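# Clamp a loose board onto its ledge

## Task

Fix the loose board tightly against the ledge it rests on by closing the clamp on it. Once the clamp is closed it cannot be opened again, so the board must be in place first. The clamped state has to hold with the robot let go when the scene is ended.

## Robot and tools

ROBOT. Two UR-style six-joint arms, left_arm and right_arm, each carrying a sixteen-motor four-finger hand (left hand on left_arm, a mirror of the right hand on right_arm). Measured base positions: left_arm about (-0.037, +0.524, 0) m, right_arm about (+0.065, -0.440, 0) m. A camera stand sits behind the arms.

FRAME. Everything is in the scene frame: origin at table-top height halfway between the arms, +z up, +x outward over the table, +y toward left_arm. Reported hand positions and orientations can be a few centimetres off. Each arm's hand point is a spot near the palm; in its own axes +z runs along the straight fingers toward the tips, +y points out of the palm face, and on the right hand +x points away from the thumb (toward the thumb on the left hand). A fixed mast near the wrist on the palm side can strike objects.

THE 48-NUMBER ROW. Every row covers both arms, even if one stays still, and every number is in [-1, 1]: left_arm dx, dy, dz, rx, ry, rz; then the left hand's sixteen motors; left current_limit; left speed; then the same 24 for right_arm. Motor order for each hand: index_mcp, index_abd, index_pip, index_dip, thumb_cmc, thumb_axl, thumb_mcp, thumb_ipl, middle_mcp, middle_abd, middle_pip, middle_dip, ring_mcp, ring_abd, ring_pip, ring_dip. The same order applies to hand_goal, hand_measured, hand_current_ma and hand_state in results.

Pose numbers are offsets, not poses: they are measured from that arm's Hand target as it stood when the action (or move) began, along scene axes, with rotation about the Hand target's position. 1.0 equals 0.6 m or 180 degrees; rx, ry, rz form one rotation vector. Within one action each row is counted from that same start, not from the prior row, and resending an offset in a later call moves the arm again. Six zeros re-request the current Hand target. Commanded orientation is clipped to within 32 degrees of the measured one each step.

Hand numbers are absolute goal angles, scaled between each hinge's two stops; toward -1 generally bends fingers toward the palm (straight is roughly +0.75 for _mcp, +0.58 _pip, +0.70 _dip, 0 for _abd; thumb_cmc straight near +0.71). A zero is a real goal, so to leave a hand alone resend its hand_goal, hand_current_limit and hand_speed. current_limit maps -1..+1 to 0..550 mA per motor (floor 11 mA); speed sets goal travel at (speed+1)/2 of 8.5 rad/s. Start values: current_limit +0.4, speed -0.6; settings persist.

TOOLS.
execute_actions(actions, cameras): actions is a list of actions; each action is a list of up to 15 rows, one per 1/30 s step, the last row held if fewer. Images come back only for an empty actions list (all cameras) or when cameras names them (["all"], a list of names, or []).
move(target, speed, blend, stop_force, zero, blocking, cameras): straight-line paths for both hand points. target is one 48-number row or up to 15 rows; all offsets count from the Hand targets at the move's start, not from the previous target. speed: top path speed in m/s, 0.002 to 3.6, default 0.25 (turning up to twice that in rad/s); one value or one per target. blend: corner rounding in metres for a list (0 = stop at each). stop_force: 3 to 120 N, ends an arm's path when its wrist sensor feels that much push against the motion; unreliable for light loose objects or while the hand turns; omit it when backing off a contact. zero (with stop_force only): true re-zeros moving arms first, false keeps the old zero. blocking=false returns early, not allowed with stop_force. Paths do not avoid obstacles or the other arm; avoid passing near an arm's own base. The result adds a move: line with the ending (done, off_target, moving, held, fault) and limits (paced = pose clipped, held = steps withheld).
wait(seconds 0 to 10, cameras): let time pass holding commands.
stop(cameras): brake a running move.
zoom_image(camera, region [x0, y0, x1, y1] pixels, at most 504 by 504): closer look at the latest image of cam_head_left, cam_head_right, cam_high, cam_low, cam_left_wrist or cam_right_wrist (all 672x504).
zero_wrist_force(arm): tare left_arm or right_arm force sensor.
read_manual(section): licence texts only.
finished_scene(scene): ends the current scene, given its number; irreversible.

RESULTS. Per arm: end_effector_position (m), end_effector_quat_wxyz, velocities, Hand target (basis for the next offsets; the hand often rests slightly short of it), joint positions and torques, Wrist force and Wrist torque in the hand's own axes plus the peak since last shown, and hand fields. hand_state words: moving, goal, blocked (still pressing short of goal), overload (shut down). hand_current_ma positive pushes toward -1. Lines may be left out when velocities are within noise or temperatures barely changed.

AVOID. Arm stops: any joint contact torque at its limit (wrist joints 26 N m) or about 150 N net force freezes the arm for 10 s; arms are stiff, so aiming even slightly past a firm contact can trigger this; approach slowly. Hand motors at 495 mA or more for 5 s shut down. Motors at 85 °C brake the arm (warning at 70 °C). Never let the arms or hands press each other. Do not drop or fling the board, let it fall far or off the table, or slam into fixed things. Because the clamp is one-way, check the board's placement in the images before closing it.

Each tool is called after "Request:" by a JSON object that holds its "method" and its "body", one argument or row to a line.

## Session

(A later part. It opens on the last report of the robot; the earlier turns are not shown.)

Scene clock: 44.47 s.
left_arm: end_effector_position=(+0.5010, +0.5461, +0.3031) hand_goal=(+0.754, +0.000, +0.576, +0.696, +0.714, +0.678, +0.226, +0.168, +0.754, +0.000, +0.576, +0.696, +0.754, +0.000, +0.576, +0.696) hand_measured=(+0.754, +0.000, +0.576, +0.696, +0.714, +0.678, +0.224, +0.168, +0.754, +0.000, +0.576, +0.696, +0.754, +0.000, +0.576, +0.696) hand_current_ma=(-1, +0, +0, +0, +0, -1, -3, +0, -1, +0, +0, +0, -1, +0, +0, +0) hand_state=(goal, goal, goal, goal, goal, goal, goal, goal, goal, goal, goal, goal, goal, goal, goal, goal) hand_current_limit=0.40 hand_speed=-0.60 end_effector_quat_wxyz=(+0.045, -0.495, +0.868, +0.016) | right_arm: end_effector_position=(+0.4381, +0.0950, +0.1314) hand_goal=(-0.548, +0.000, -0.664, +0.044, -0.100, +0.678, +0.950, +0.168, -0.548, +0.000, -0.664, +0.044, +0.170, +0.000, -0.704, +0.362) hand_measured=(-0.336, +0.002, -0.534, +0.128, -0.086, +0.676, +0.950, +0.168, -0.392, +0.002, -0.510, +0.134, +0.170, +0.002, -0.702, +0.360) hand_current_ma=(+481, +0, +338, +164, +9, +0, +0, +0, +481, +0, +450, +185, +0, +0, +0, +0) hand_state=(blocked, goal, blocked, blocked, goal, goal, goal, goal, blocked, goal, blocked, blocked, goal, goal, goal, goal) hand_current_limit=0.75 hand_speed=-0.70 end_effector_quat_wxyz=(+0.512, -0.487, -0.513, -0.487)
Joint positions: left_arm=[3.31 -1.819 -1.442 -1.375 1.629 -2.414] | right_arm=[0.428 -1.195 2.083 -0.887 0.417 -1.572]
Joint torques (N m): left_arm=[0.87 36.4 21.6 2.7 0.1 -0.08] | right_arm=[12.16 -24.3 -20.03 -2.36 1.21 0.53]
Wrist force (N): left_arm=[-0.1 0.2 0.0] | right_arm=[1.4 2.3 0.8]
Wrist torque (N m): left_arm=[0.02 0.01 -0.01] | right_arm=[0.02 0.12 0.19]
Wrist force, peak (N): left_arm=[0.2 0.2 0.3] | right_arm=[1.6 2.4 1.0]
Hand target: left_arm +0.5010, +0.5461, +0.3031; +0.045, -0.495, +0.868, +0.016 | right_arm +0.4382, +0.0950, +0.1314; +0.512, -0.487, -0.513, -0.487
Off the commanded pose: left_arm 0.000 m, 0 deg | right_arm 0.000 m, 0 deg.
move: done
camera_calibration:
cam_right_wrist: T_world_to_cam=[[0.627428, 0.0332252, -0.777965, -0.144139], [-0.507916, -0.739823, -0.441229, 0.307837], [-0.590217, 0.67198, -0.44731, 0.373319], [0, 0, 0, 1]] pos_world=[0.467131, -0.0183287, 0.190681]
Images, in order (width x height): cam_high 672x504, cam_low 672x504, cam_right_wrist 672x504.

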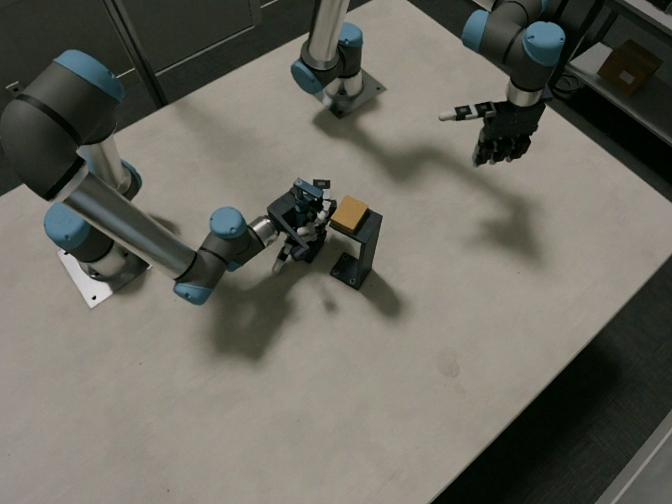

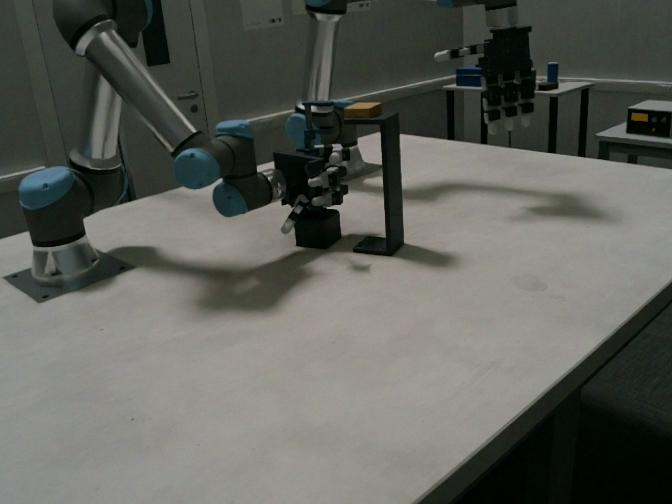

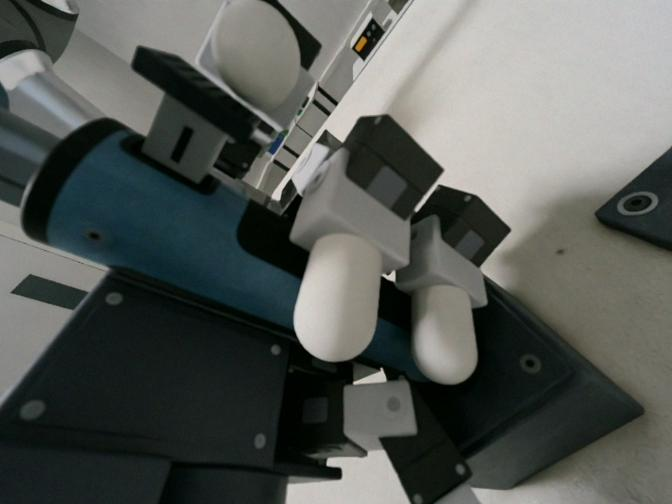

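Request:
{"method": "move", "body": {
  "target": [
    [0,0,0,0,0,0,0.754,0,0.576,0.696,0.714,0.678,0.226,0.168,0.754,0,0.576,0.696,0.754,0,0.576,0.696,0.4,-0.6,0,0,0.0833,0,0,0,-0.548,0,-0.664,0.044,-0.1,0.678,0.95,0.168,-0.548,0,-0.664,0.044,0.17,0,-0.704,0.362,0.75,-0.7]
  ],
  "speed": 0.04,
  "cameras": ["cam_low","cam_right_wrist","cam_high","cam_head_left"]
}}

Request:
{"method": "zoom_image", "body": {
  "camera": "cam_low",
  "region": [260, 80, 400, 250]
}}

Request:
{"method": "zoom_image", "body": {
  "camera": "cam_head_left",
  "region": [200, 170, 330, 330]
}}

Scene clock: 48.73 s.
left_arm: end_effector_position=(+0.5010, +0.5461, +0.3031) hand_goal=(+0.754, +0.000, +0.576, +0.696, +0.714, +0.678, +0.226, +0.168, +0.754, +0.000, +0.576, +0.696, +0.754, +0.000, +0.576, +0.696) hand_measured=(+0.754, +0.000, +0.576, +0.696, +0.714, +0.678, +0.224, +0.168, +0.754, +0.000, +0.576, +0.696, +0.754, +0.000, +0.576, +0.696) hand_current_ma=(-1, +0, +0, +0, +0, -1, -3, +0, -1, +0, +0, +0, -1, +0, +0, +0) hand_state=(goal, goal, goal, goal, goal, goal, goal, goal, goal, goal, goal, goal, goal, goal, goal, goal) hand_current_limit=0.40 hand_speed=-0.60 end_effector_quat_wxyz=(+0.045, -0.495, +0.868, +0.016) | right_arm: end_effector_position=(+0.4381, +0.0950, +0.1813) hand_goal=(-0.548, +0.000, -0.664, +0.044, -0.100, +0.678, +0.950, +0.168, -0.548, +0.000, -0.664, +0.044, +0.170, +0.000, -0.704, +0.362) hand_measured=(-0.336, +0.002, -0.534, +0.128, -0.086, +0.676, +0.950, +0.168, -0.392, +0.002, -0.510, +0.134, +0.170, +0.002, -0.702, +0.360) hand_current_ma=(+481, +0, +338, +164, +9, +0, +0, +0, +481, +0, +450, +185, +0, +0, +0, +0) hand_state=(blocked, goal, blocked, blocked, goal, goal, goal, goal, blocked, goal, blocked, blocked, goal, goal, goal, goal) hand_current_limit=0.75 hand_speed=-0.70 end_effector_quat_wxyz=(+0.512, -0.487, -0.513, -0.487)
Joint positions: left_arm=[3.31 -1.819 -1.442 -1.375 1.629 -2.414] | right_arm=[0.428 -1.293 2.043 -0.75 0.417 -1.572]
Joint torques (N m): left_arm=[0.51 36.44 21.43 2.74 0.06 -0.17] | right_arm=[12.89 -34.97 -26.83 0.11 0.31 -1.45]
Wrist force (N): left_arm=[0.0 0.0 0.0] | right_arm=[-1.5 1.4 2.1]
Wrist torque (N m): left_arm=[0.00 -0.01 0.00] | right_arm=[-0.09 0.27 0.27]
Wrist force, peak (N): left_arm=[0.3 0.0 0.3] | right_arm=[-2.1 1.5 1.9]
Hand target: left_arm +0.5010, +0.5461, +0.3031; +0.045, -0.495, +0.868, +0.016 | right_arm +0.4382, +0.0950, +0.1814; +0.512, -0.487, -0.513, -0.487
Off the commanded pose: left_arm 0.000 m, 0 deg | right_arm 0.000 m, 0 deg.
move: done
camera_calibration:
cam_right_wrist: T_world_to_cam=[[0.627428, 0.0332252, -0.777965, -0.105318], [-0.507916, -0.739823, -0.441229, 0.329854], [-0.590217, 0.67198, -0.44731, 0.395639], [0, 0, 0, 1]] pos_world=[0.467131, -0.0183287, 0.240581]
Images, in order (width x height): cam_head_left 672x504, cam_high 672x504, cam_low 672x504, cam_right_wrist 672x504.

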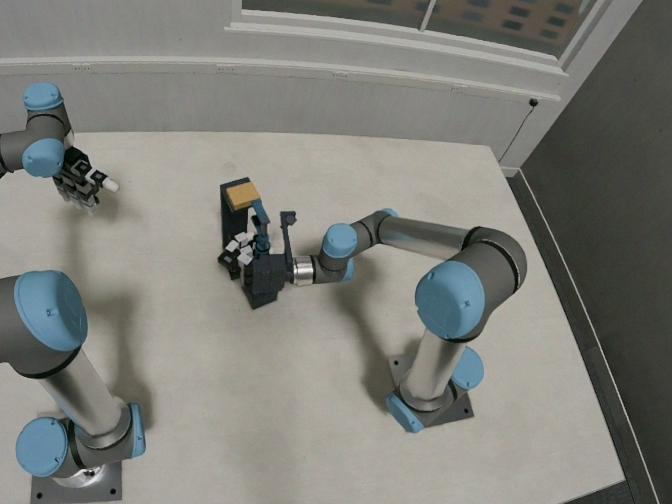

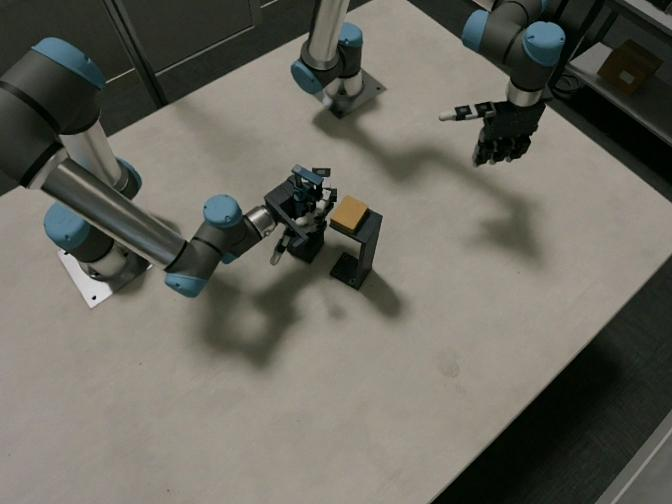

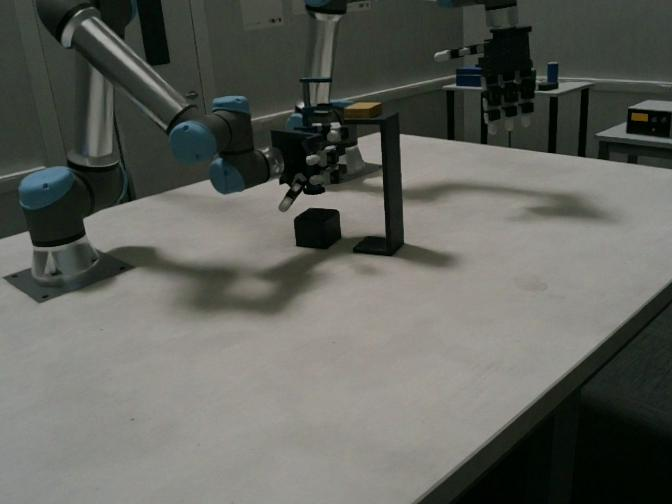

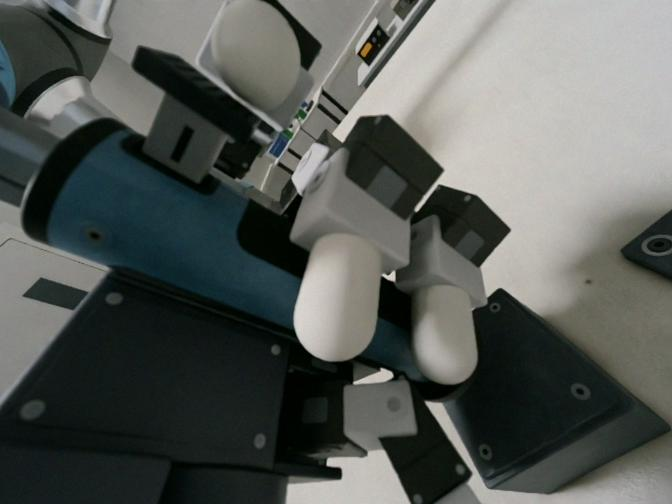

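Scaled by 2.965 from the camera's 672x504 image, which has a finer 960x720 frame.

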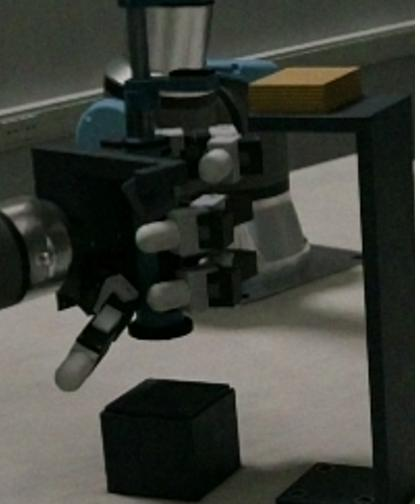

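Scaled by 3.150 from the camera's 672x504 image, which has a finer 960x720 frame.

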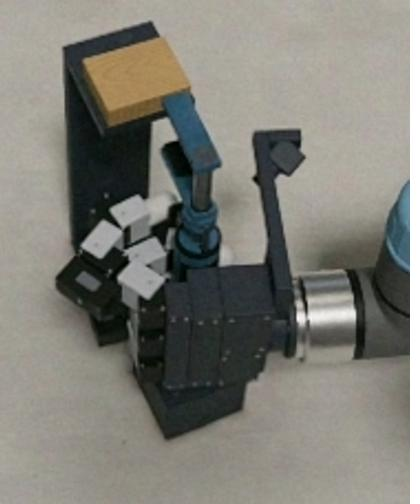

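Request:
{"method": "move", "body": {
  "target": [
    [0,0,0,0,0,0,0.754,0,0.576,0.696,0.714,0.678,0.226,0.168,0.754,0,0.576,0.696,0.754,0,0.576,0.696,0.4,-0.6,0.1265,-0.0644,0,0,0,0,-0.548,0,-0.664,0.044,-0.1,0.678,0.95,0.168,-0.548,0,-0.664,0.044,0.17,0,-0.704,0.362,0.75,-0.7],
    [0,0,0,0,0,0,0.754,0,0.576,0.696,0.714,0.678,0.226,0.168,0.754,0,0.576,0.696,0.754,0,0.576,0.696,0.4,-0.6,0.1265,-0.0644,-0.0767,0,0,0,-0.548,0,-0.664,0.044,-0.1,0.678,0.95,0.168,-0.548,0,-0.664,0.044,0.17,0,-0.704,0.362,0.75,-0.7]
  ],
  "speed": 0.08,
  "blend": 0.01,
  "cameras": ["cam_low","cam_right_wrist","cam_high","cam_head_left","cam_head_right"]
}}

Request:
{"method": "zoom_image", "body": {
  "camera": "cam_low",
  "region": [290, 80, 410, 200]
}}

Request:
{"method": "zoom_image", "body": {
  "camera": "cam_head_left",
  "region": [200, 170, 310, 280]
}}

Request:
{"method": "zoom_image", "body": {
  "camera": "cam_head_right",
  "region": [200, 170, 310, 280]
}}

Request:
{"method": "zoom_image", "body": {
  "camera": "cam_high",
  "region": [270, 160, 400, 290]
}}

Scene clock: 51.80 s.
left_arm: end_effector_position=(+0.5010, +0.5461, +0.3031) hand_goal=(+0.754, +0.000, +0.576, +0.696, +0.714, +0.678, +0.226, +0.168, +0.754, +0.000, +0.576, +0.696, +0.754, +0.000, +0.576, +0.696) hand_measured=(+0.754, +0.000, +0.576, +0.696, +0.714, +0.678, +0.224, +0.168, +0.754, +0.000, +0.576, +0.696, +0.754, +0.000, +0.576, +0.696) hand_current_ma=(-1, +0, +0, +0, +0, -1, -3, +0, -1, +0, +0, +0, -1, +0, +0, +0) hand_state=(goal, goal, goal, goal, goal, goal, goal, goal, goal, goal, goal, goal, goal, goal, goal, goal) hand_current_limit=0.40 hand_speed=-0.60 end_effector_quat_wxyz=(+0.045, -0.495, +0.868, +0.016) | right_arm: end_effector_position=(+0.5141, +0.0564, +0.1354) hand_goal=(-0.548, +0.000, -0.664, +0.044, -0.100, +0.678, +0.950, +0.168, -0.548, +0.000, -0.664, +0.044, +0.170, +0.000, -0.704, +0.362) hand_measured=(-0.336, +0.002, -0.534, +0.128, -0.086, +0.676, +0.950, +0.168, -0.392, +0.002, -0.510, +0.134, +0.170, +0.002, -0.702, +0.360) hand_current_ma=(+481, +0, +338, +164, +8, +0, +0, +0, +481, +0, +450, +185, +0, +0, +0, +0) hand_state=(blocked, goal, blocked, blocked, goal, goal, goal, goal, blocked, goal, blocked, blocked, goal, goal, goal, goal) hand_current_limit=0.75 hand_speed=-0.70 end_effector_quat_wxyz=(+0.512, -0.487, -0.513, -0.487)
Joint positions: left_arm=[3.31 -1.819 -1.442 -1.375 1.629 -2.414] | right_arm=[0.275 -1.143 1.981 -0.837 0.263 -1.573]
Joint torques (N m): left_arm=[1.17 36.8 21.7 2.62 -0.08 -0.17] | right_arm=[3.55 -24.38 -3.96 -2.43 1.5 1.14]
Wrist force (N): left_arm=[-0.1 0.1 0.2] | right_arm=[-1.8 1.2 2.0]
Wrist torque (N m): left_arm=[0.00 0.01 0.00] | right_arm=[-0.14 0.28 0.13]
Wrist force, peak (N): left_arm=[-0.1 0.0 0.4] | right_arm=[-2.6 1.3 1.9]
Hand target: left_arm +0.5010, +0.5461, +0.3031; +0.045, -0.495, +0.868, +0.016 | right_arm +0.5141, +0.0564, +0.1353; +0.512, -0.487, -0.513, -0.487
Off the commanded pose: left_arm 0.000 m, 0 deg | right_arm 0.000 m, 0 deg.
move: done
camera_calibration:
cam_right_wrist: T_world_to_cam=[[0.627511, 0.0331306, -0.777903, -0.187426], [-0.50792, -0.739819, -0.441232, 0.319525], [-0.590125, 0.67199, -0.447416, 0.445882], [0, 0, 0, 1]] pos_world=[0.543031, -0.0570286, 0.19468]
Images, in order (width x height): cam_head_left 672x504, cam_head_right 672x504, cam_high 672x504, cam_low 672x504, cam_right_wrist 672x504.

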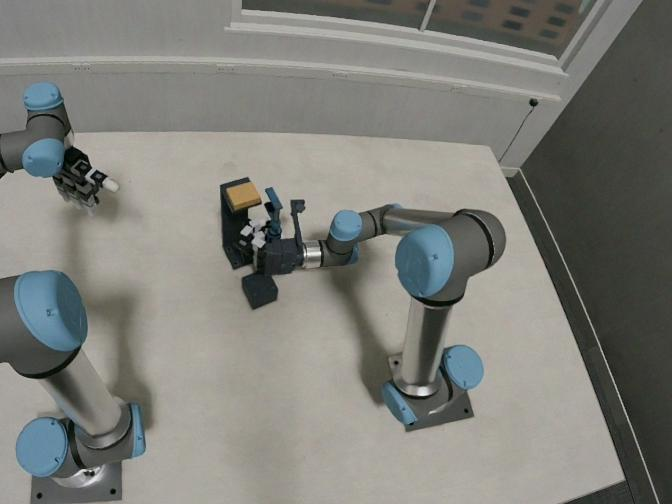

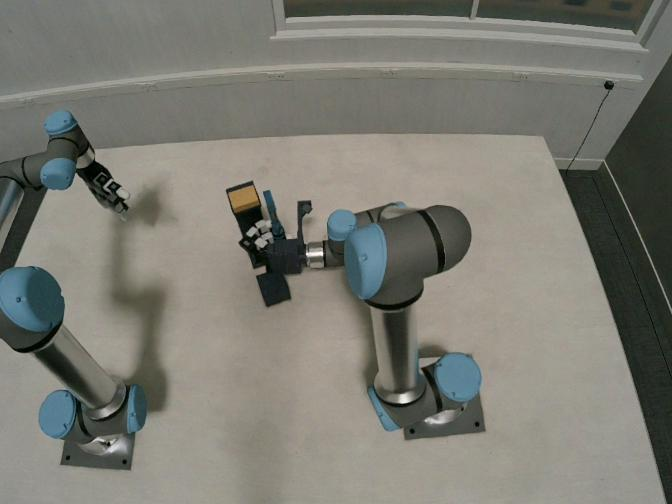

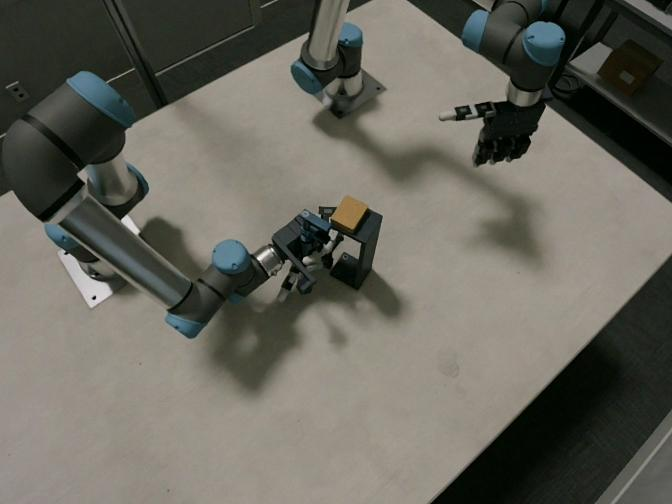

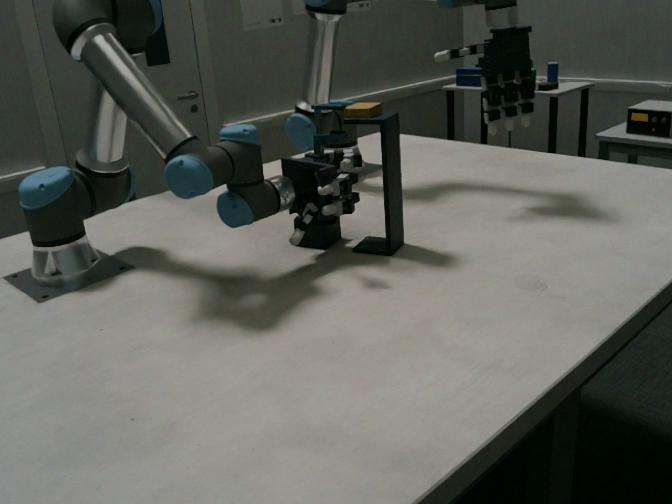

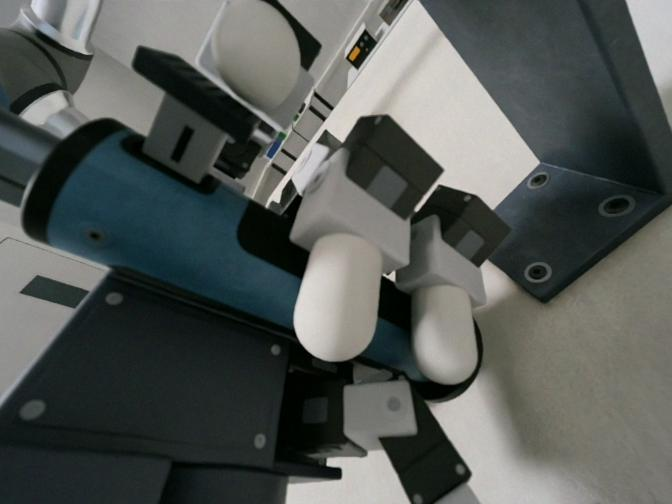

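Scaled by 4.200 from the camera's 672x504 image, which has a finer 960x720 frame.

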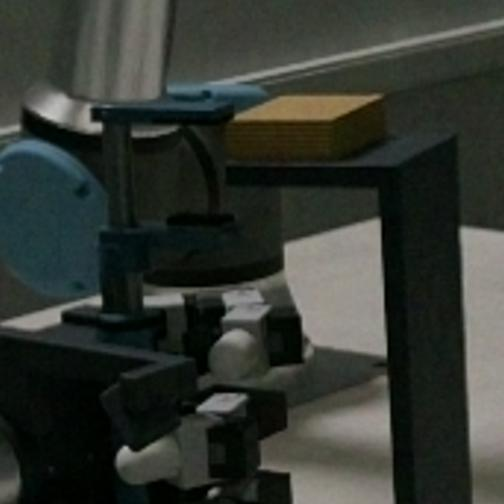

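Scaled by 4.582 from the camera's 672x504 image, which has a finer 960x720 frame.

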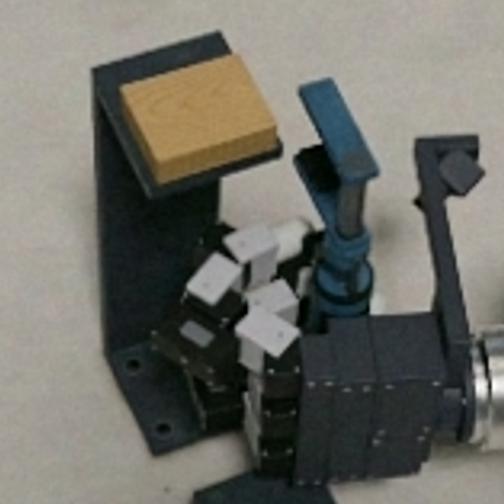

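Scaled by 4.582 from the camera's 672x504 image, which has a finer 960x720 frame.

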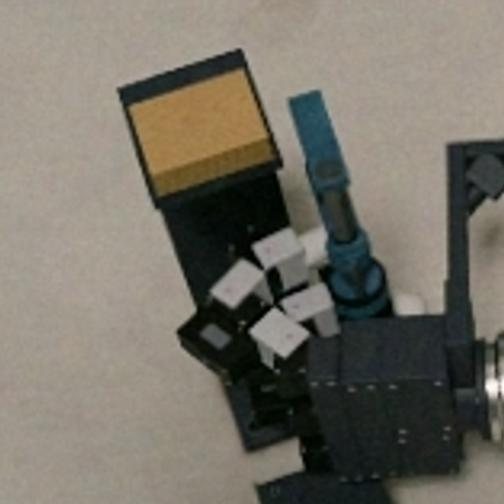

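Scaled by 3.877 from the camera's 672x504 image, which has a finer 960x720 frame.

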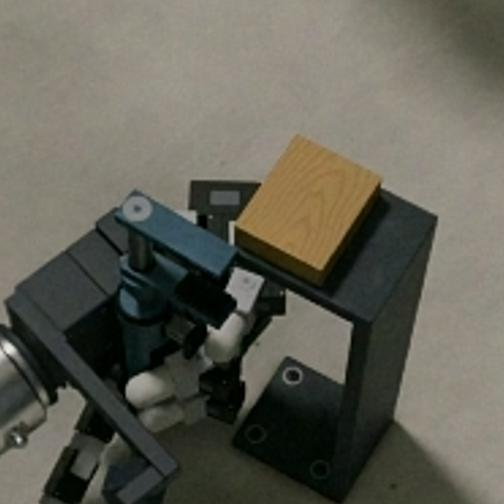

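Request:
{"method": "move", "body": {
  "target": [
    [0,0,0,0,0,0,0.754,0,0.576,0.696,0.714,0.678,0.226,0.168,0.754,0,0.576,0.696,0.754,0,0.576,0.696,0.4,-0.6,0.0482,0.0202,0,0,0,0,-0.548,0,-0.664,0.044,-0.1,0.678,0.95,0.168,-0.548,0,-0.664,0.044,0.17,0,-0.704,0.362,0.75,-0.7]
  ],
  "speed": 0.06,
  "cameras": ["cam_low","cam_high","cam_head_left","cam_head_right"]
}}

Request:
{"method": "zoom_image", "body": {
  "camera": "cam_head_right",
  "region": [210, 170, 290, 250]
}}

Request:
{"method": "zoom_image", "body": {
  "camera": "cam_head_left",
  "region": [210, 170, 290, 250]
}}

Scene clock: 54.90 s.
left_arm: end_effector_position=(+0.5010, +0.5461, +0.3031) hand_goal=(+0.754, +0.000, +0.576, +0.696, +0.714, +0.678, +0.226, +0.168, +0.754, +0.000, +0.576, +0.696, +0.754, +0.000, +0.576, +0.696) hand_measured=(+0.754, +0.000, +0.576, +0.696, +0.714, +0.678, +0.224, +0.168, +0.754, +0.000, +0.576, +0.696, +0.754, +0.000, +0.576, +0.696) hand_current_ma=(-1, +0, +0, +0, +0, -1, -3, +0, -1, +0, +0, +0, -1, +0, +0, +0) hand_state=(goal, goal, goal, goal, goal, goal, goal, goal, goal, goal, goal, goal, goal, goal, goal, goal) hand_current_limit=0.40 hand_speed=-0.60 end_effector_quat_wxyz=(+0.045, -0.495, +0.868, +0.016) | right_arm: end_effector_position=(+0.5429, +0.0685, +0.1353) hand_goal=(-0.548, +0.000, -0.664, +0.044, -0.100, +0.678, +0.950, +0.168, -0.548, +0.000, -0.664, +0.044, +0.170, +0.000, -0.704, +0.362) hand_measured=(-0.336, +0.002, -0.534, +0.128, -0.086, +0.676, +0.950, +0.168, -0.392, +0.002, -0.510, +0.134, +0.170, +0.002, -0.702, +0.360) hand_current_ma=(+481, +0, +338, +164, +8, +0, +0, +0, +481, +0, +450, +185, +0, +0, +0, +0) hand_state=(blocked, goal, blocked, blocked, goal, goal, goal, goal, blocked, goal, blocked, blocked, goal, goal, goal, goal) hand_current_limit=0.75 hand_speed=-0.70 end_effector_quat_wxyz=(+0.512, -0.487, -0.513, -0.487)
Joint positions: left_arm=[3.31 -1.819 -1.442 -1.375 1.629 -2.414] | right_arm=[0.28 -1.088 1.888 -0.799 0.268 -1.572]
Joint torques (N m): left_arm=[1.02 36.3 21.23 2.73 -0.04 -0.21] | right_arm=[16.09 -26.65 -26.48 0.88 1.58 -1.53]
Wrist force (N): left_arm=[-0.1 0.0 0.0] | right_arm=[-1.5 1.4 1.9]
Wrist torque (N m): left_arm=[-0.01 0.01 -0.01] | right_arm=[-0.11 0.28 0.28]
Wrist force, peak (N): left_arm=[0.0 0.3 0.2] | right_arm=[-1.7 1.9 2.3]
Hand target: left_arm +0.5010, +0.5461, +0.3031; +0.045, -0.495, +0.868, +0.016 | right_arm +0.5430, +0.0685, +0.1353; +0.512, -0.487, -0.513, -0.487
Off the commanded pose: left_arm 0.000 m, 0 deg | right_arm 0.000 m, 0 deg.
move: done
Images, in order (width x height): cam_head_left 672x504, cam_head_right 672x504, cam_high 672x504, cam_low 672x504.

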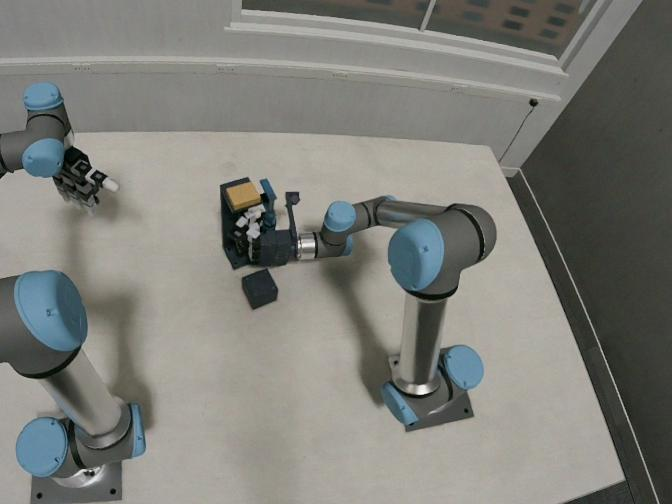

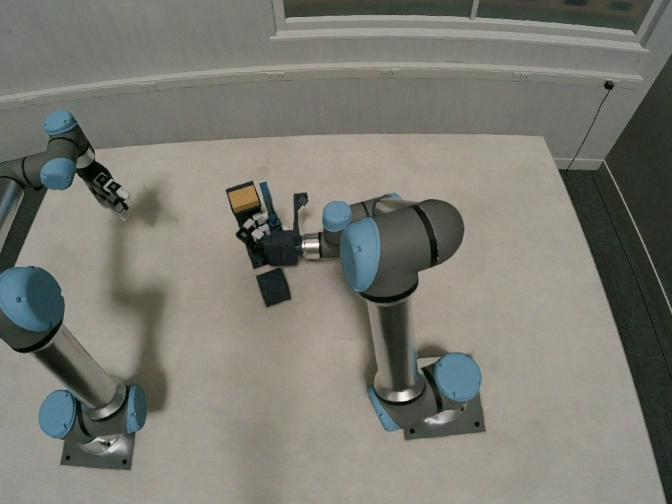

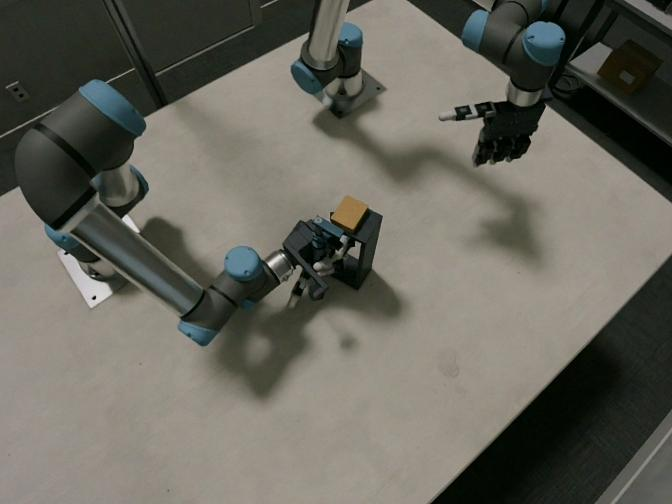

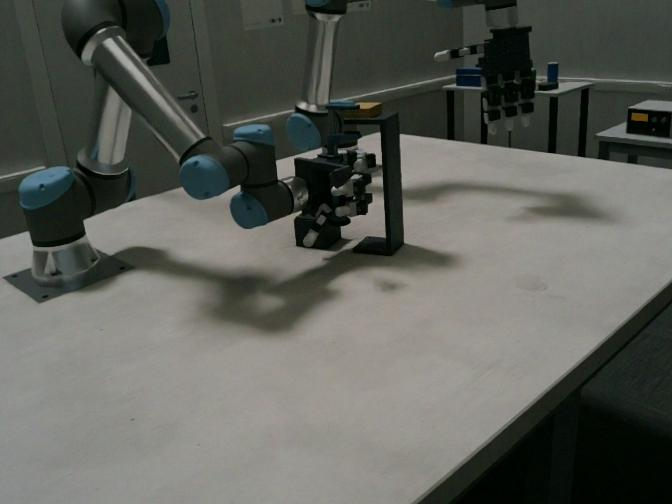

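Scaled by 6.300 from the camera's 672x504 image, which has a finer 960x720 frame.

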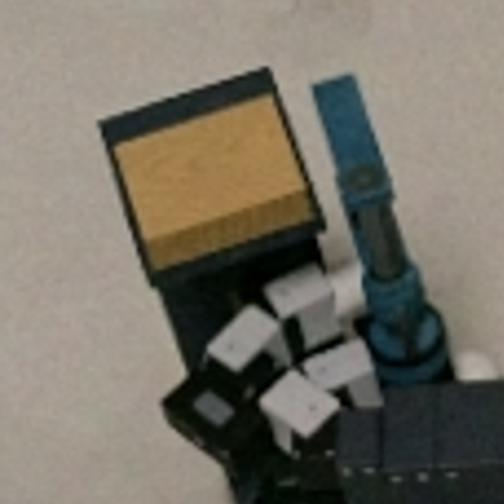

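Scaled by 6.300 from the camera's 672x504 image, which has a finer 960x720 frame.

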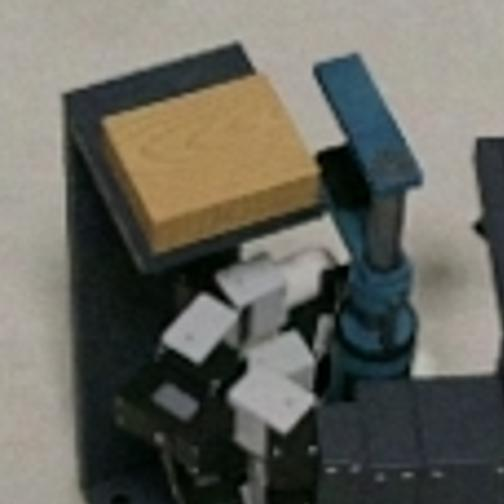

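Request:
{"method": "move", "body": {
  "target": [
    [0,0,0,0,0,0,0.754,0,0.576,0.696,0.714,0.678,0.226,0.168,0.754,0,0.576,0.696,0.754,0,0.576,0.696,0.4,-0.6,-0.0393,0.0937,0,0,0,0,-0.548,0,-0.664,0.044,-0.1,0.678,0.95,0.168,-0.548,0,-0.664,0.044,0.17,0,-0.704,0.362,0.75,-0.7]
  ],
  "speed": 0.05,
  "stop_force": 5,
  "cameras": ["cam_low","cam_high","cam_head_left","cam_head_right","cam_right_wrist"]
}}

Request:
{"method": "zoom_image", "body": {
  "camera": "cam_low",
  "region": [290, 80, 410, 180]
}}

Request:
{"method": "zoom_image", "body": {
  "camera": "cam_head_left",
  "region": [210, 170, 290, 250]
}}

Request:
{"method": "zoom_image", "body": {
  "camera": "cam_head_right",
  "region": [210, 170, 290, 250]
}}

Request:
{"method": "zoom_image", "body": {
  "camera": "cam_high",
  "region": [280, 170, 400, 290]
}}

Scene clock: 59.27 s.
left_arm: end_effector_position=(+0.5010, +0.5461, +0.3031) hand_goal=(+0.754, +0.000, +0.576, +0.696, +0.714, +0.678, +0.226, +0.168, +0.754, +0.000, +0.576, +0.696, +0.754, +0.000, +0.576, +0.696) hand_measured=(+0.754, +0.000, +0.576, +0.696, +0.714, +0.678, +0.224, +0.168, +0.754, +0.000, +0.576, +0.696, +0.754, +0.000, +0.576, +0.696) hand_current_ma=(-1, +0, +0, +0, +0, -1, -3, +0, -1, +0, +0, +0, -1, +0, +0, +0) hand_state=(goal, goal, goal, goal, goal, goal, goal, goal, goal, goal, goal, goal, goal, goal, goal, goal) hand_current_limit=0.40 hand_speed=-0.60 end_effector_quat_wxyz=(+0.045, -0.495, +0.868, +0.016) | right_arm: end_effector_position=(+0.5194, +0.1247, +0.1353) hand_goal=(-0.548, +0.000, -0.664, +0.044, -0.100, +0.678, +0.950, +0.168, -0.548, +0.000, -0.664, +0.044, +0.170, +0.000, -0.704, +0.362) hand_measured=(-0.336, +0.002, -0.534, +0.128, -0.086, +0.676, +0.950, +0.168, -0.392, +0.002, -0.510, +0.134, +0.170, +0.002, -0.702, +0.360) hand_current_ma=(+481, +0, +338, +164, +8, +0, +0, +0, +481, +0, +450, +185, +0, +0, +0, +0) hand_state=(blocked, goal, blocked, blocked, goal, goal, goal, goal, blocked, goal, blocked, blocked, goal, goal, goal, goal) hand_current_limit=0.75 hand_speed=-0.70 end_effector_quat_wxyz=(+0.512, -0.487, -0.513, -0.487)
Joint positions: left_arm=[3.31 -1.819 -1.442 -1.375 1.629 -2.414] | right_arm=[0.408 -1.06 1.839 -0.779 0.396 -1.572]
Joint torques (N m): left_arm=[0.68 36.57 21.1 2.7 -0.1 -0.36] | right_arm=[14.61 -28.2 -26.98 0.27 1.71 -1.37]
Wrist force (N): left_arm=[0.1 -0.1 -0.1] | right_arm=[-1.6 1.5 2.0]
Wrist torque (N m): left_arm=[0.00 -0.01 0.00] | right_arm=[-0.07 0.29 0.23]
Wrist force, peak (N): left_arm=[0.1 0.0 0.4] | right_arm=[-1.8 1.4 2.1]
Hand target: left_arm +0.5010, +0.5461, +0.3031; +0.045, -0.495, +0.868, +0.016 | right_arm +0.5194, +0.1247, +0.1353; +0.512, -0.487, -0.513, -0.487
Off the commanded pose: left_arm 0.000 m, 0 deg | right_arm 0.000 m, 0 deg.
move: done
camera_calibration:
cam_right_wrist: T_world_to_cam=[[0.627428, 0.0332252, -0.777965, -0.193039], [-0.507916, -0.739823, -0.441229, 0.372773], [-0.590217, 0.67198, -0.44731, 0.403031], [0, 0, 0, 1]] pos_world=[0.548331, 0.0113713, 0.194581]
Images, in order (width x height): cam_head_left 672x504, cam_head_right 672x504, cam_high 672x504, cam_low 672x504, cam_right_wrist 672x504.

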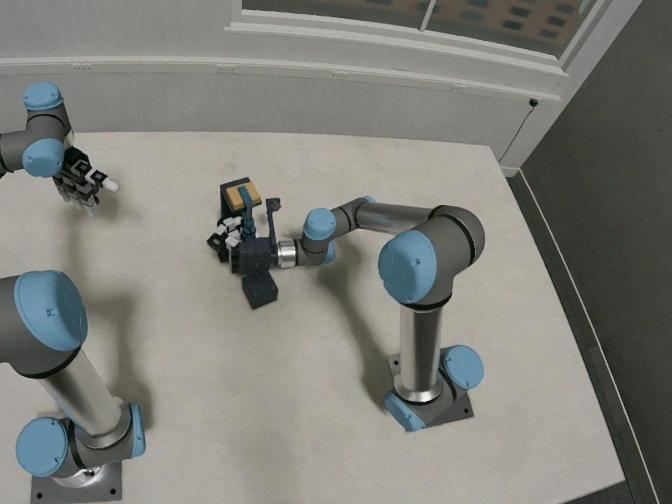

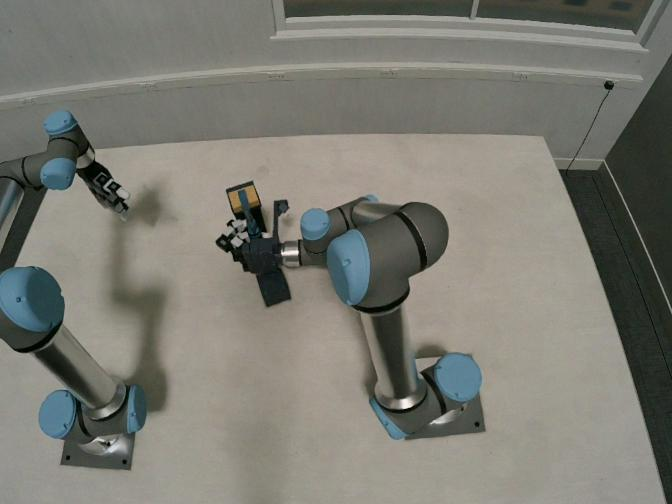

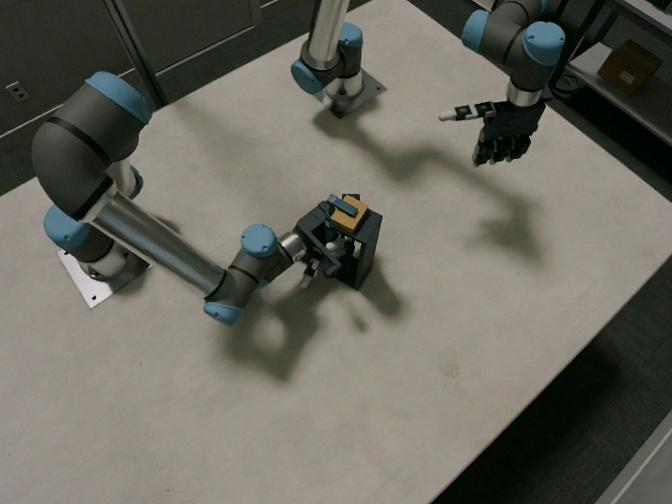

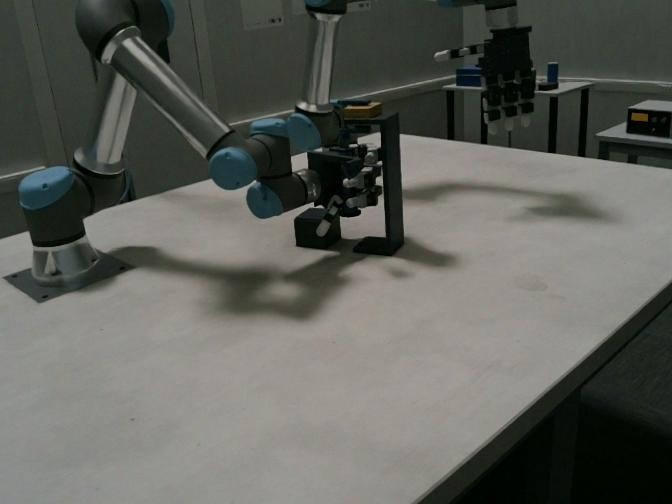

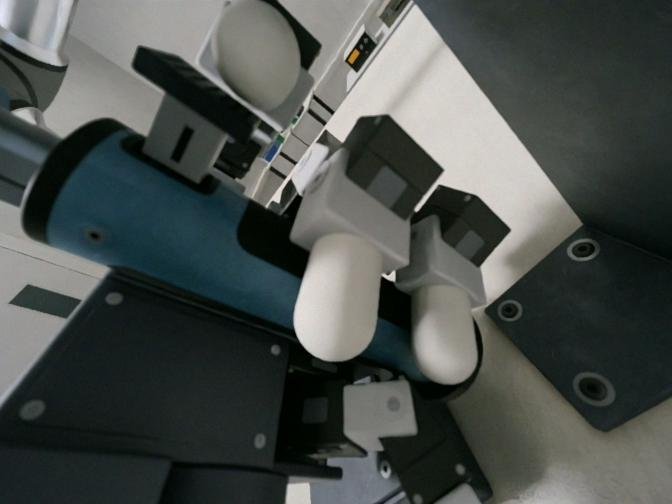

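Scaled by 4.200 from the camera's 672x504 image, which has a finer 960x720 frame.

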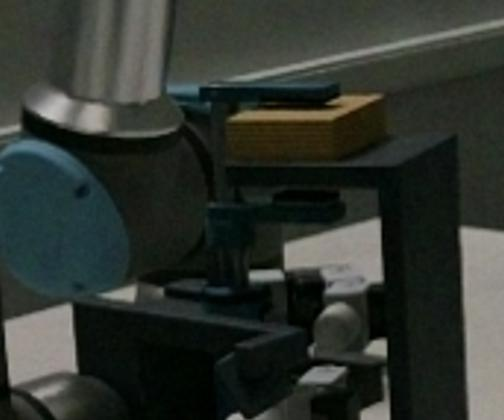

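Scaled by 6.300 from the camera's 672x504 image, which has a finer 960x720 frame.

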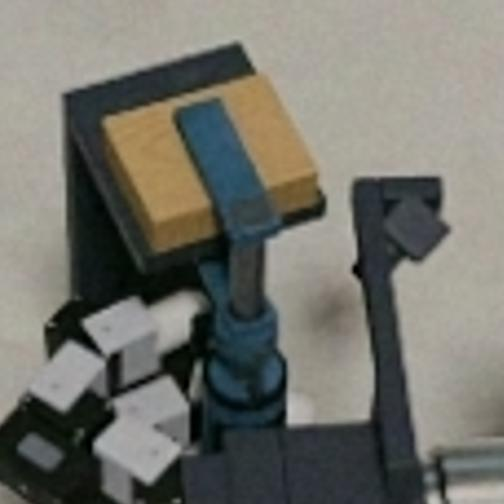

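Scaled by 6.300 from the camera's 672x504 image, which has a finer 960x720 frame.

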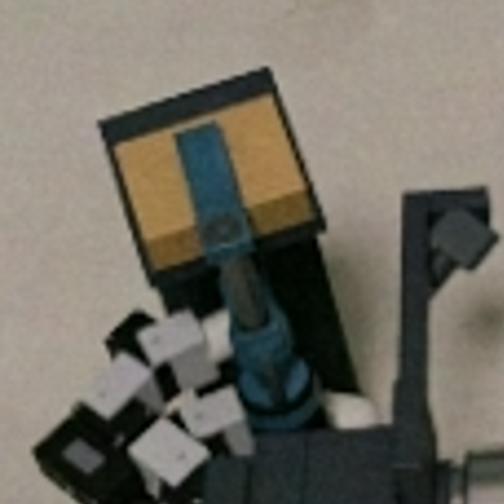

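Scaled by 4.200 from the camera's 672x504 image, which has a finer 960x720 frame.

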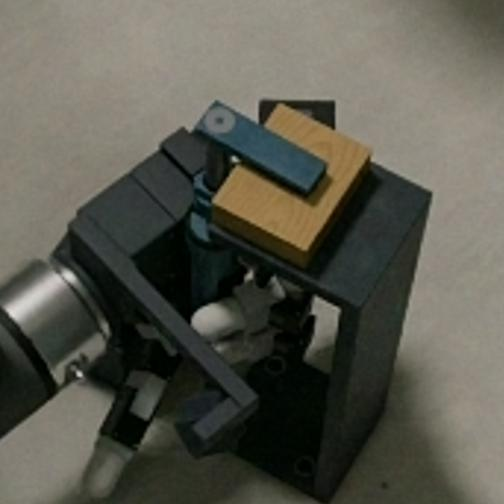

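Request:
{"method": "move", "body": {
  "target": [
    [0,0,0,0,0,0,0.754,0,0.576,0.696,0.714,0.678,0.226,0.168,0.754,0,0.576,0.696,0.754,0,0.576,0.696,0.4,-0.6,0,0,-0.0233,0,0,0,-0.548,0,-0.664,0.044,-0.1,0.678,0.95,0.168,-0.548,0,-0.664,0.044,0.17,0,-0.704,0.362,0.75,-0.7]
  ],
  "speed": 0.008,
  "stop_force": 3,
  "cameras": ["cam_low","cam_head_left"]
}}

Request:
{"method": "zoom_image", "body": {
  "camera": "cam_low",
  "region": [310, 90, 390, 150]
}}

Scene clock: 61.40 s.
left_arm: end_effector_position=(+0.5010, +0.5461, +0.3031) hand_goal=(+0.754, +0.000, +0.576, +0.696, +0.714, +0.678, +0.226, +0.168, +0.754, +0.000, +0.576, +0.696, +0.754, +0.000, +0.576, +0.696) hand_measured=(+0.754, +0.000, +0.576, +0.696, +0.714, +0.678, +0.224, +0.168, +0.754, +0.000, +0.576, +0.696, +0.754, +0.000, +0.576, +0.696) hand_current_ma=(-1, +0, +0, +0, +0, -1, -3, +0, -1, +0, +0, +0, -1, +0, +0, +0) hand_state=(goal, goal, goal, goal, goal, goal, goal, goal, goal, goal, goal, goal, goal, goal, goal, goal) hand_current_limit=0.40 hand_speed=-0.60 end_effector_quat_wxyz=(+0.045, -0.495, +0.868, +0.016) | right_arm: end_effector_position=(+0.5194, +0.1247, +0.1320) hand_goal=(-0.548, +0.000, -0.664, +0.044, -0.100, +0.678, +0.950, +0.168, -0.548, +0.000, -0.664, +0.044, +0.170, +0.000, -0.704, +0.362) hand_measured=(-0.336, +0.002, -0.534, +0.128, -0.086, +0.676, +0.950, +0.168, -0.392, +0.002, -0.510, +0.134, +0.170, +0.002, -0.702, +0.360) hand_current_ma=(+481, +0, +338, +164, +8, +0, +0, +0, +481, +0, +450, +185, +0, +0, +0, +0) hand_state=(blocked, goal, blocked, blocked, goal, goal, goal, goal, blocked, goal, blocked, blocked, goal, goal, goal, goal) hand_current_limit=0.75 hand_speed=-0.70 end_effector_quat_wxyz=(+0.512, -0.487, -0.513, -0.487)
Joint positions: left_arm=[3.31 -1.819 -1.442 -1.375 1.629 -2.414] | right_arm=[0.408 -1.054 1.841 -0.786 0.396 -1.572]
Joint torques (N m): left_arm=[1.1 36.69 20.96 2.71 -0.07 -0.31] | right_arm=[15.31 -41.82 -23.85 0.68 -0.9 1.26]
Wrist force (N): left_arm=[0.1 -0.1 0.3] | right_arm=[1.2 1.8 2.4]
Wrist torque (N m): left_arm=[-0.04 -0.01 0.01] | right_arm=[-0.08 0.12 0.33]
Wrist force, peak (N): left_arm=[0.1 0.3 0.3] | right_arm=[5.7 3.7 2.7]
Hand target: left_arm +0.5010, +0.5461, +0.3031; +0.045, -0.495, +0.868, +0.016 | right_arm +0.5194, +0.1247, +0.1321; +0.512, -0.487, -0.513, -0.487 (not the last commanded pose)
Off the commanded pose: left_arm 0.000 m, 0 deg | right_arm 0.011 m, 0 deg.
move: contact (right_arm)
Images, in order (width x height): cam_head_left 672x504, cam_low 672x504.

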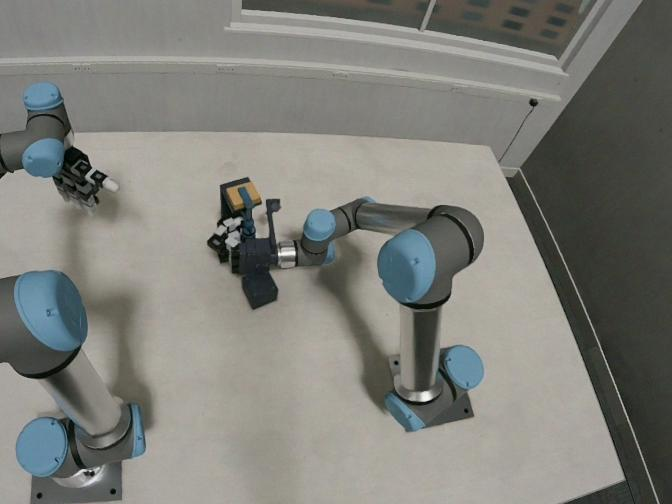

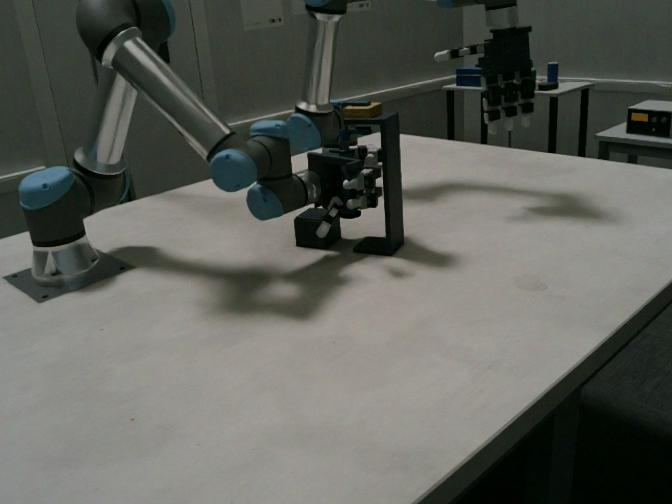

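Scaled by 6.300 from the camera's 672x504 image, which has a finer 960x720 frame.

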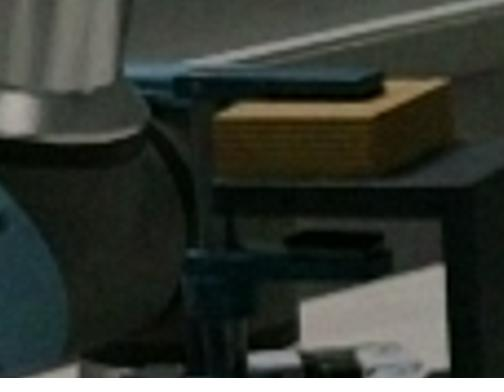

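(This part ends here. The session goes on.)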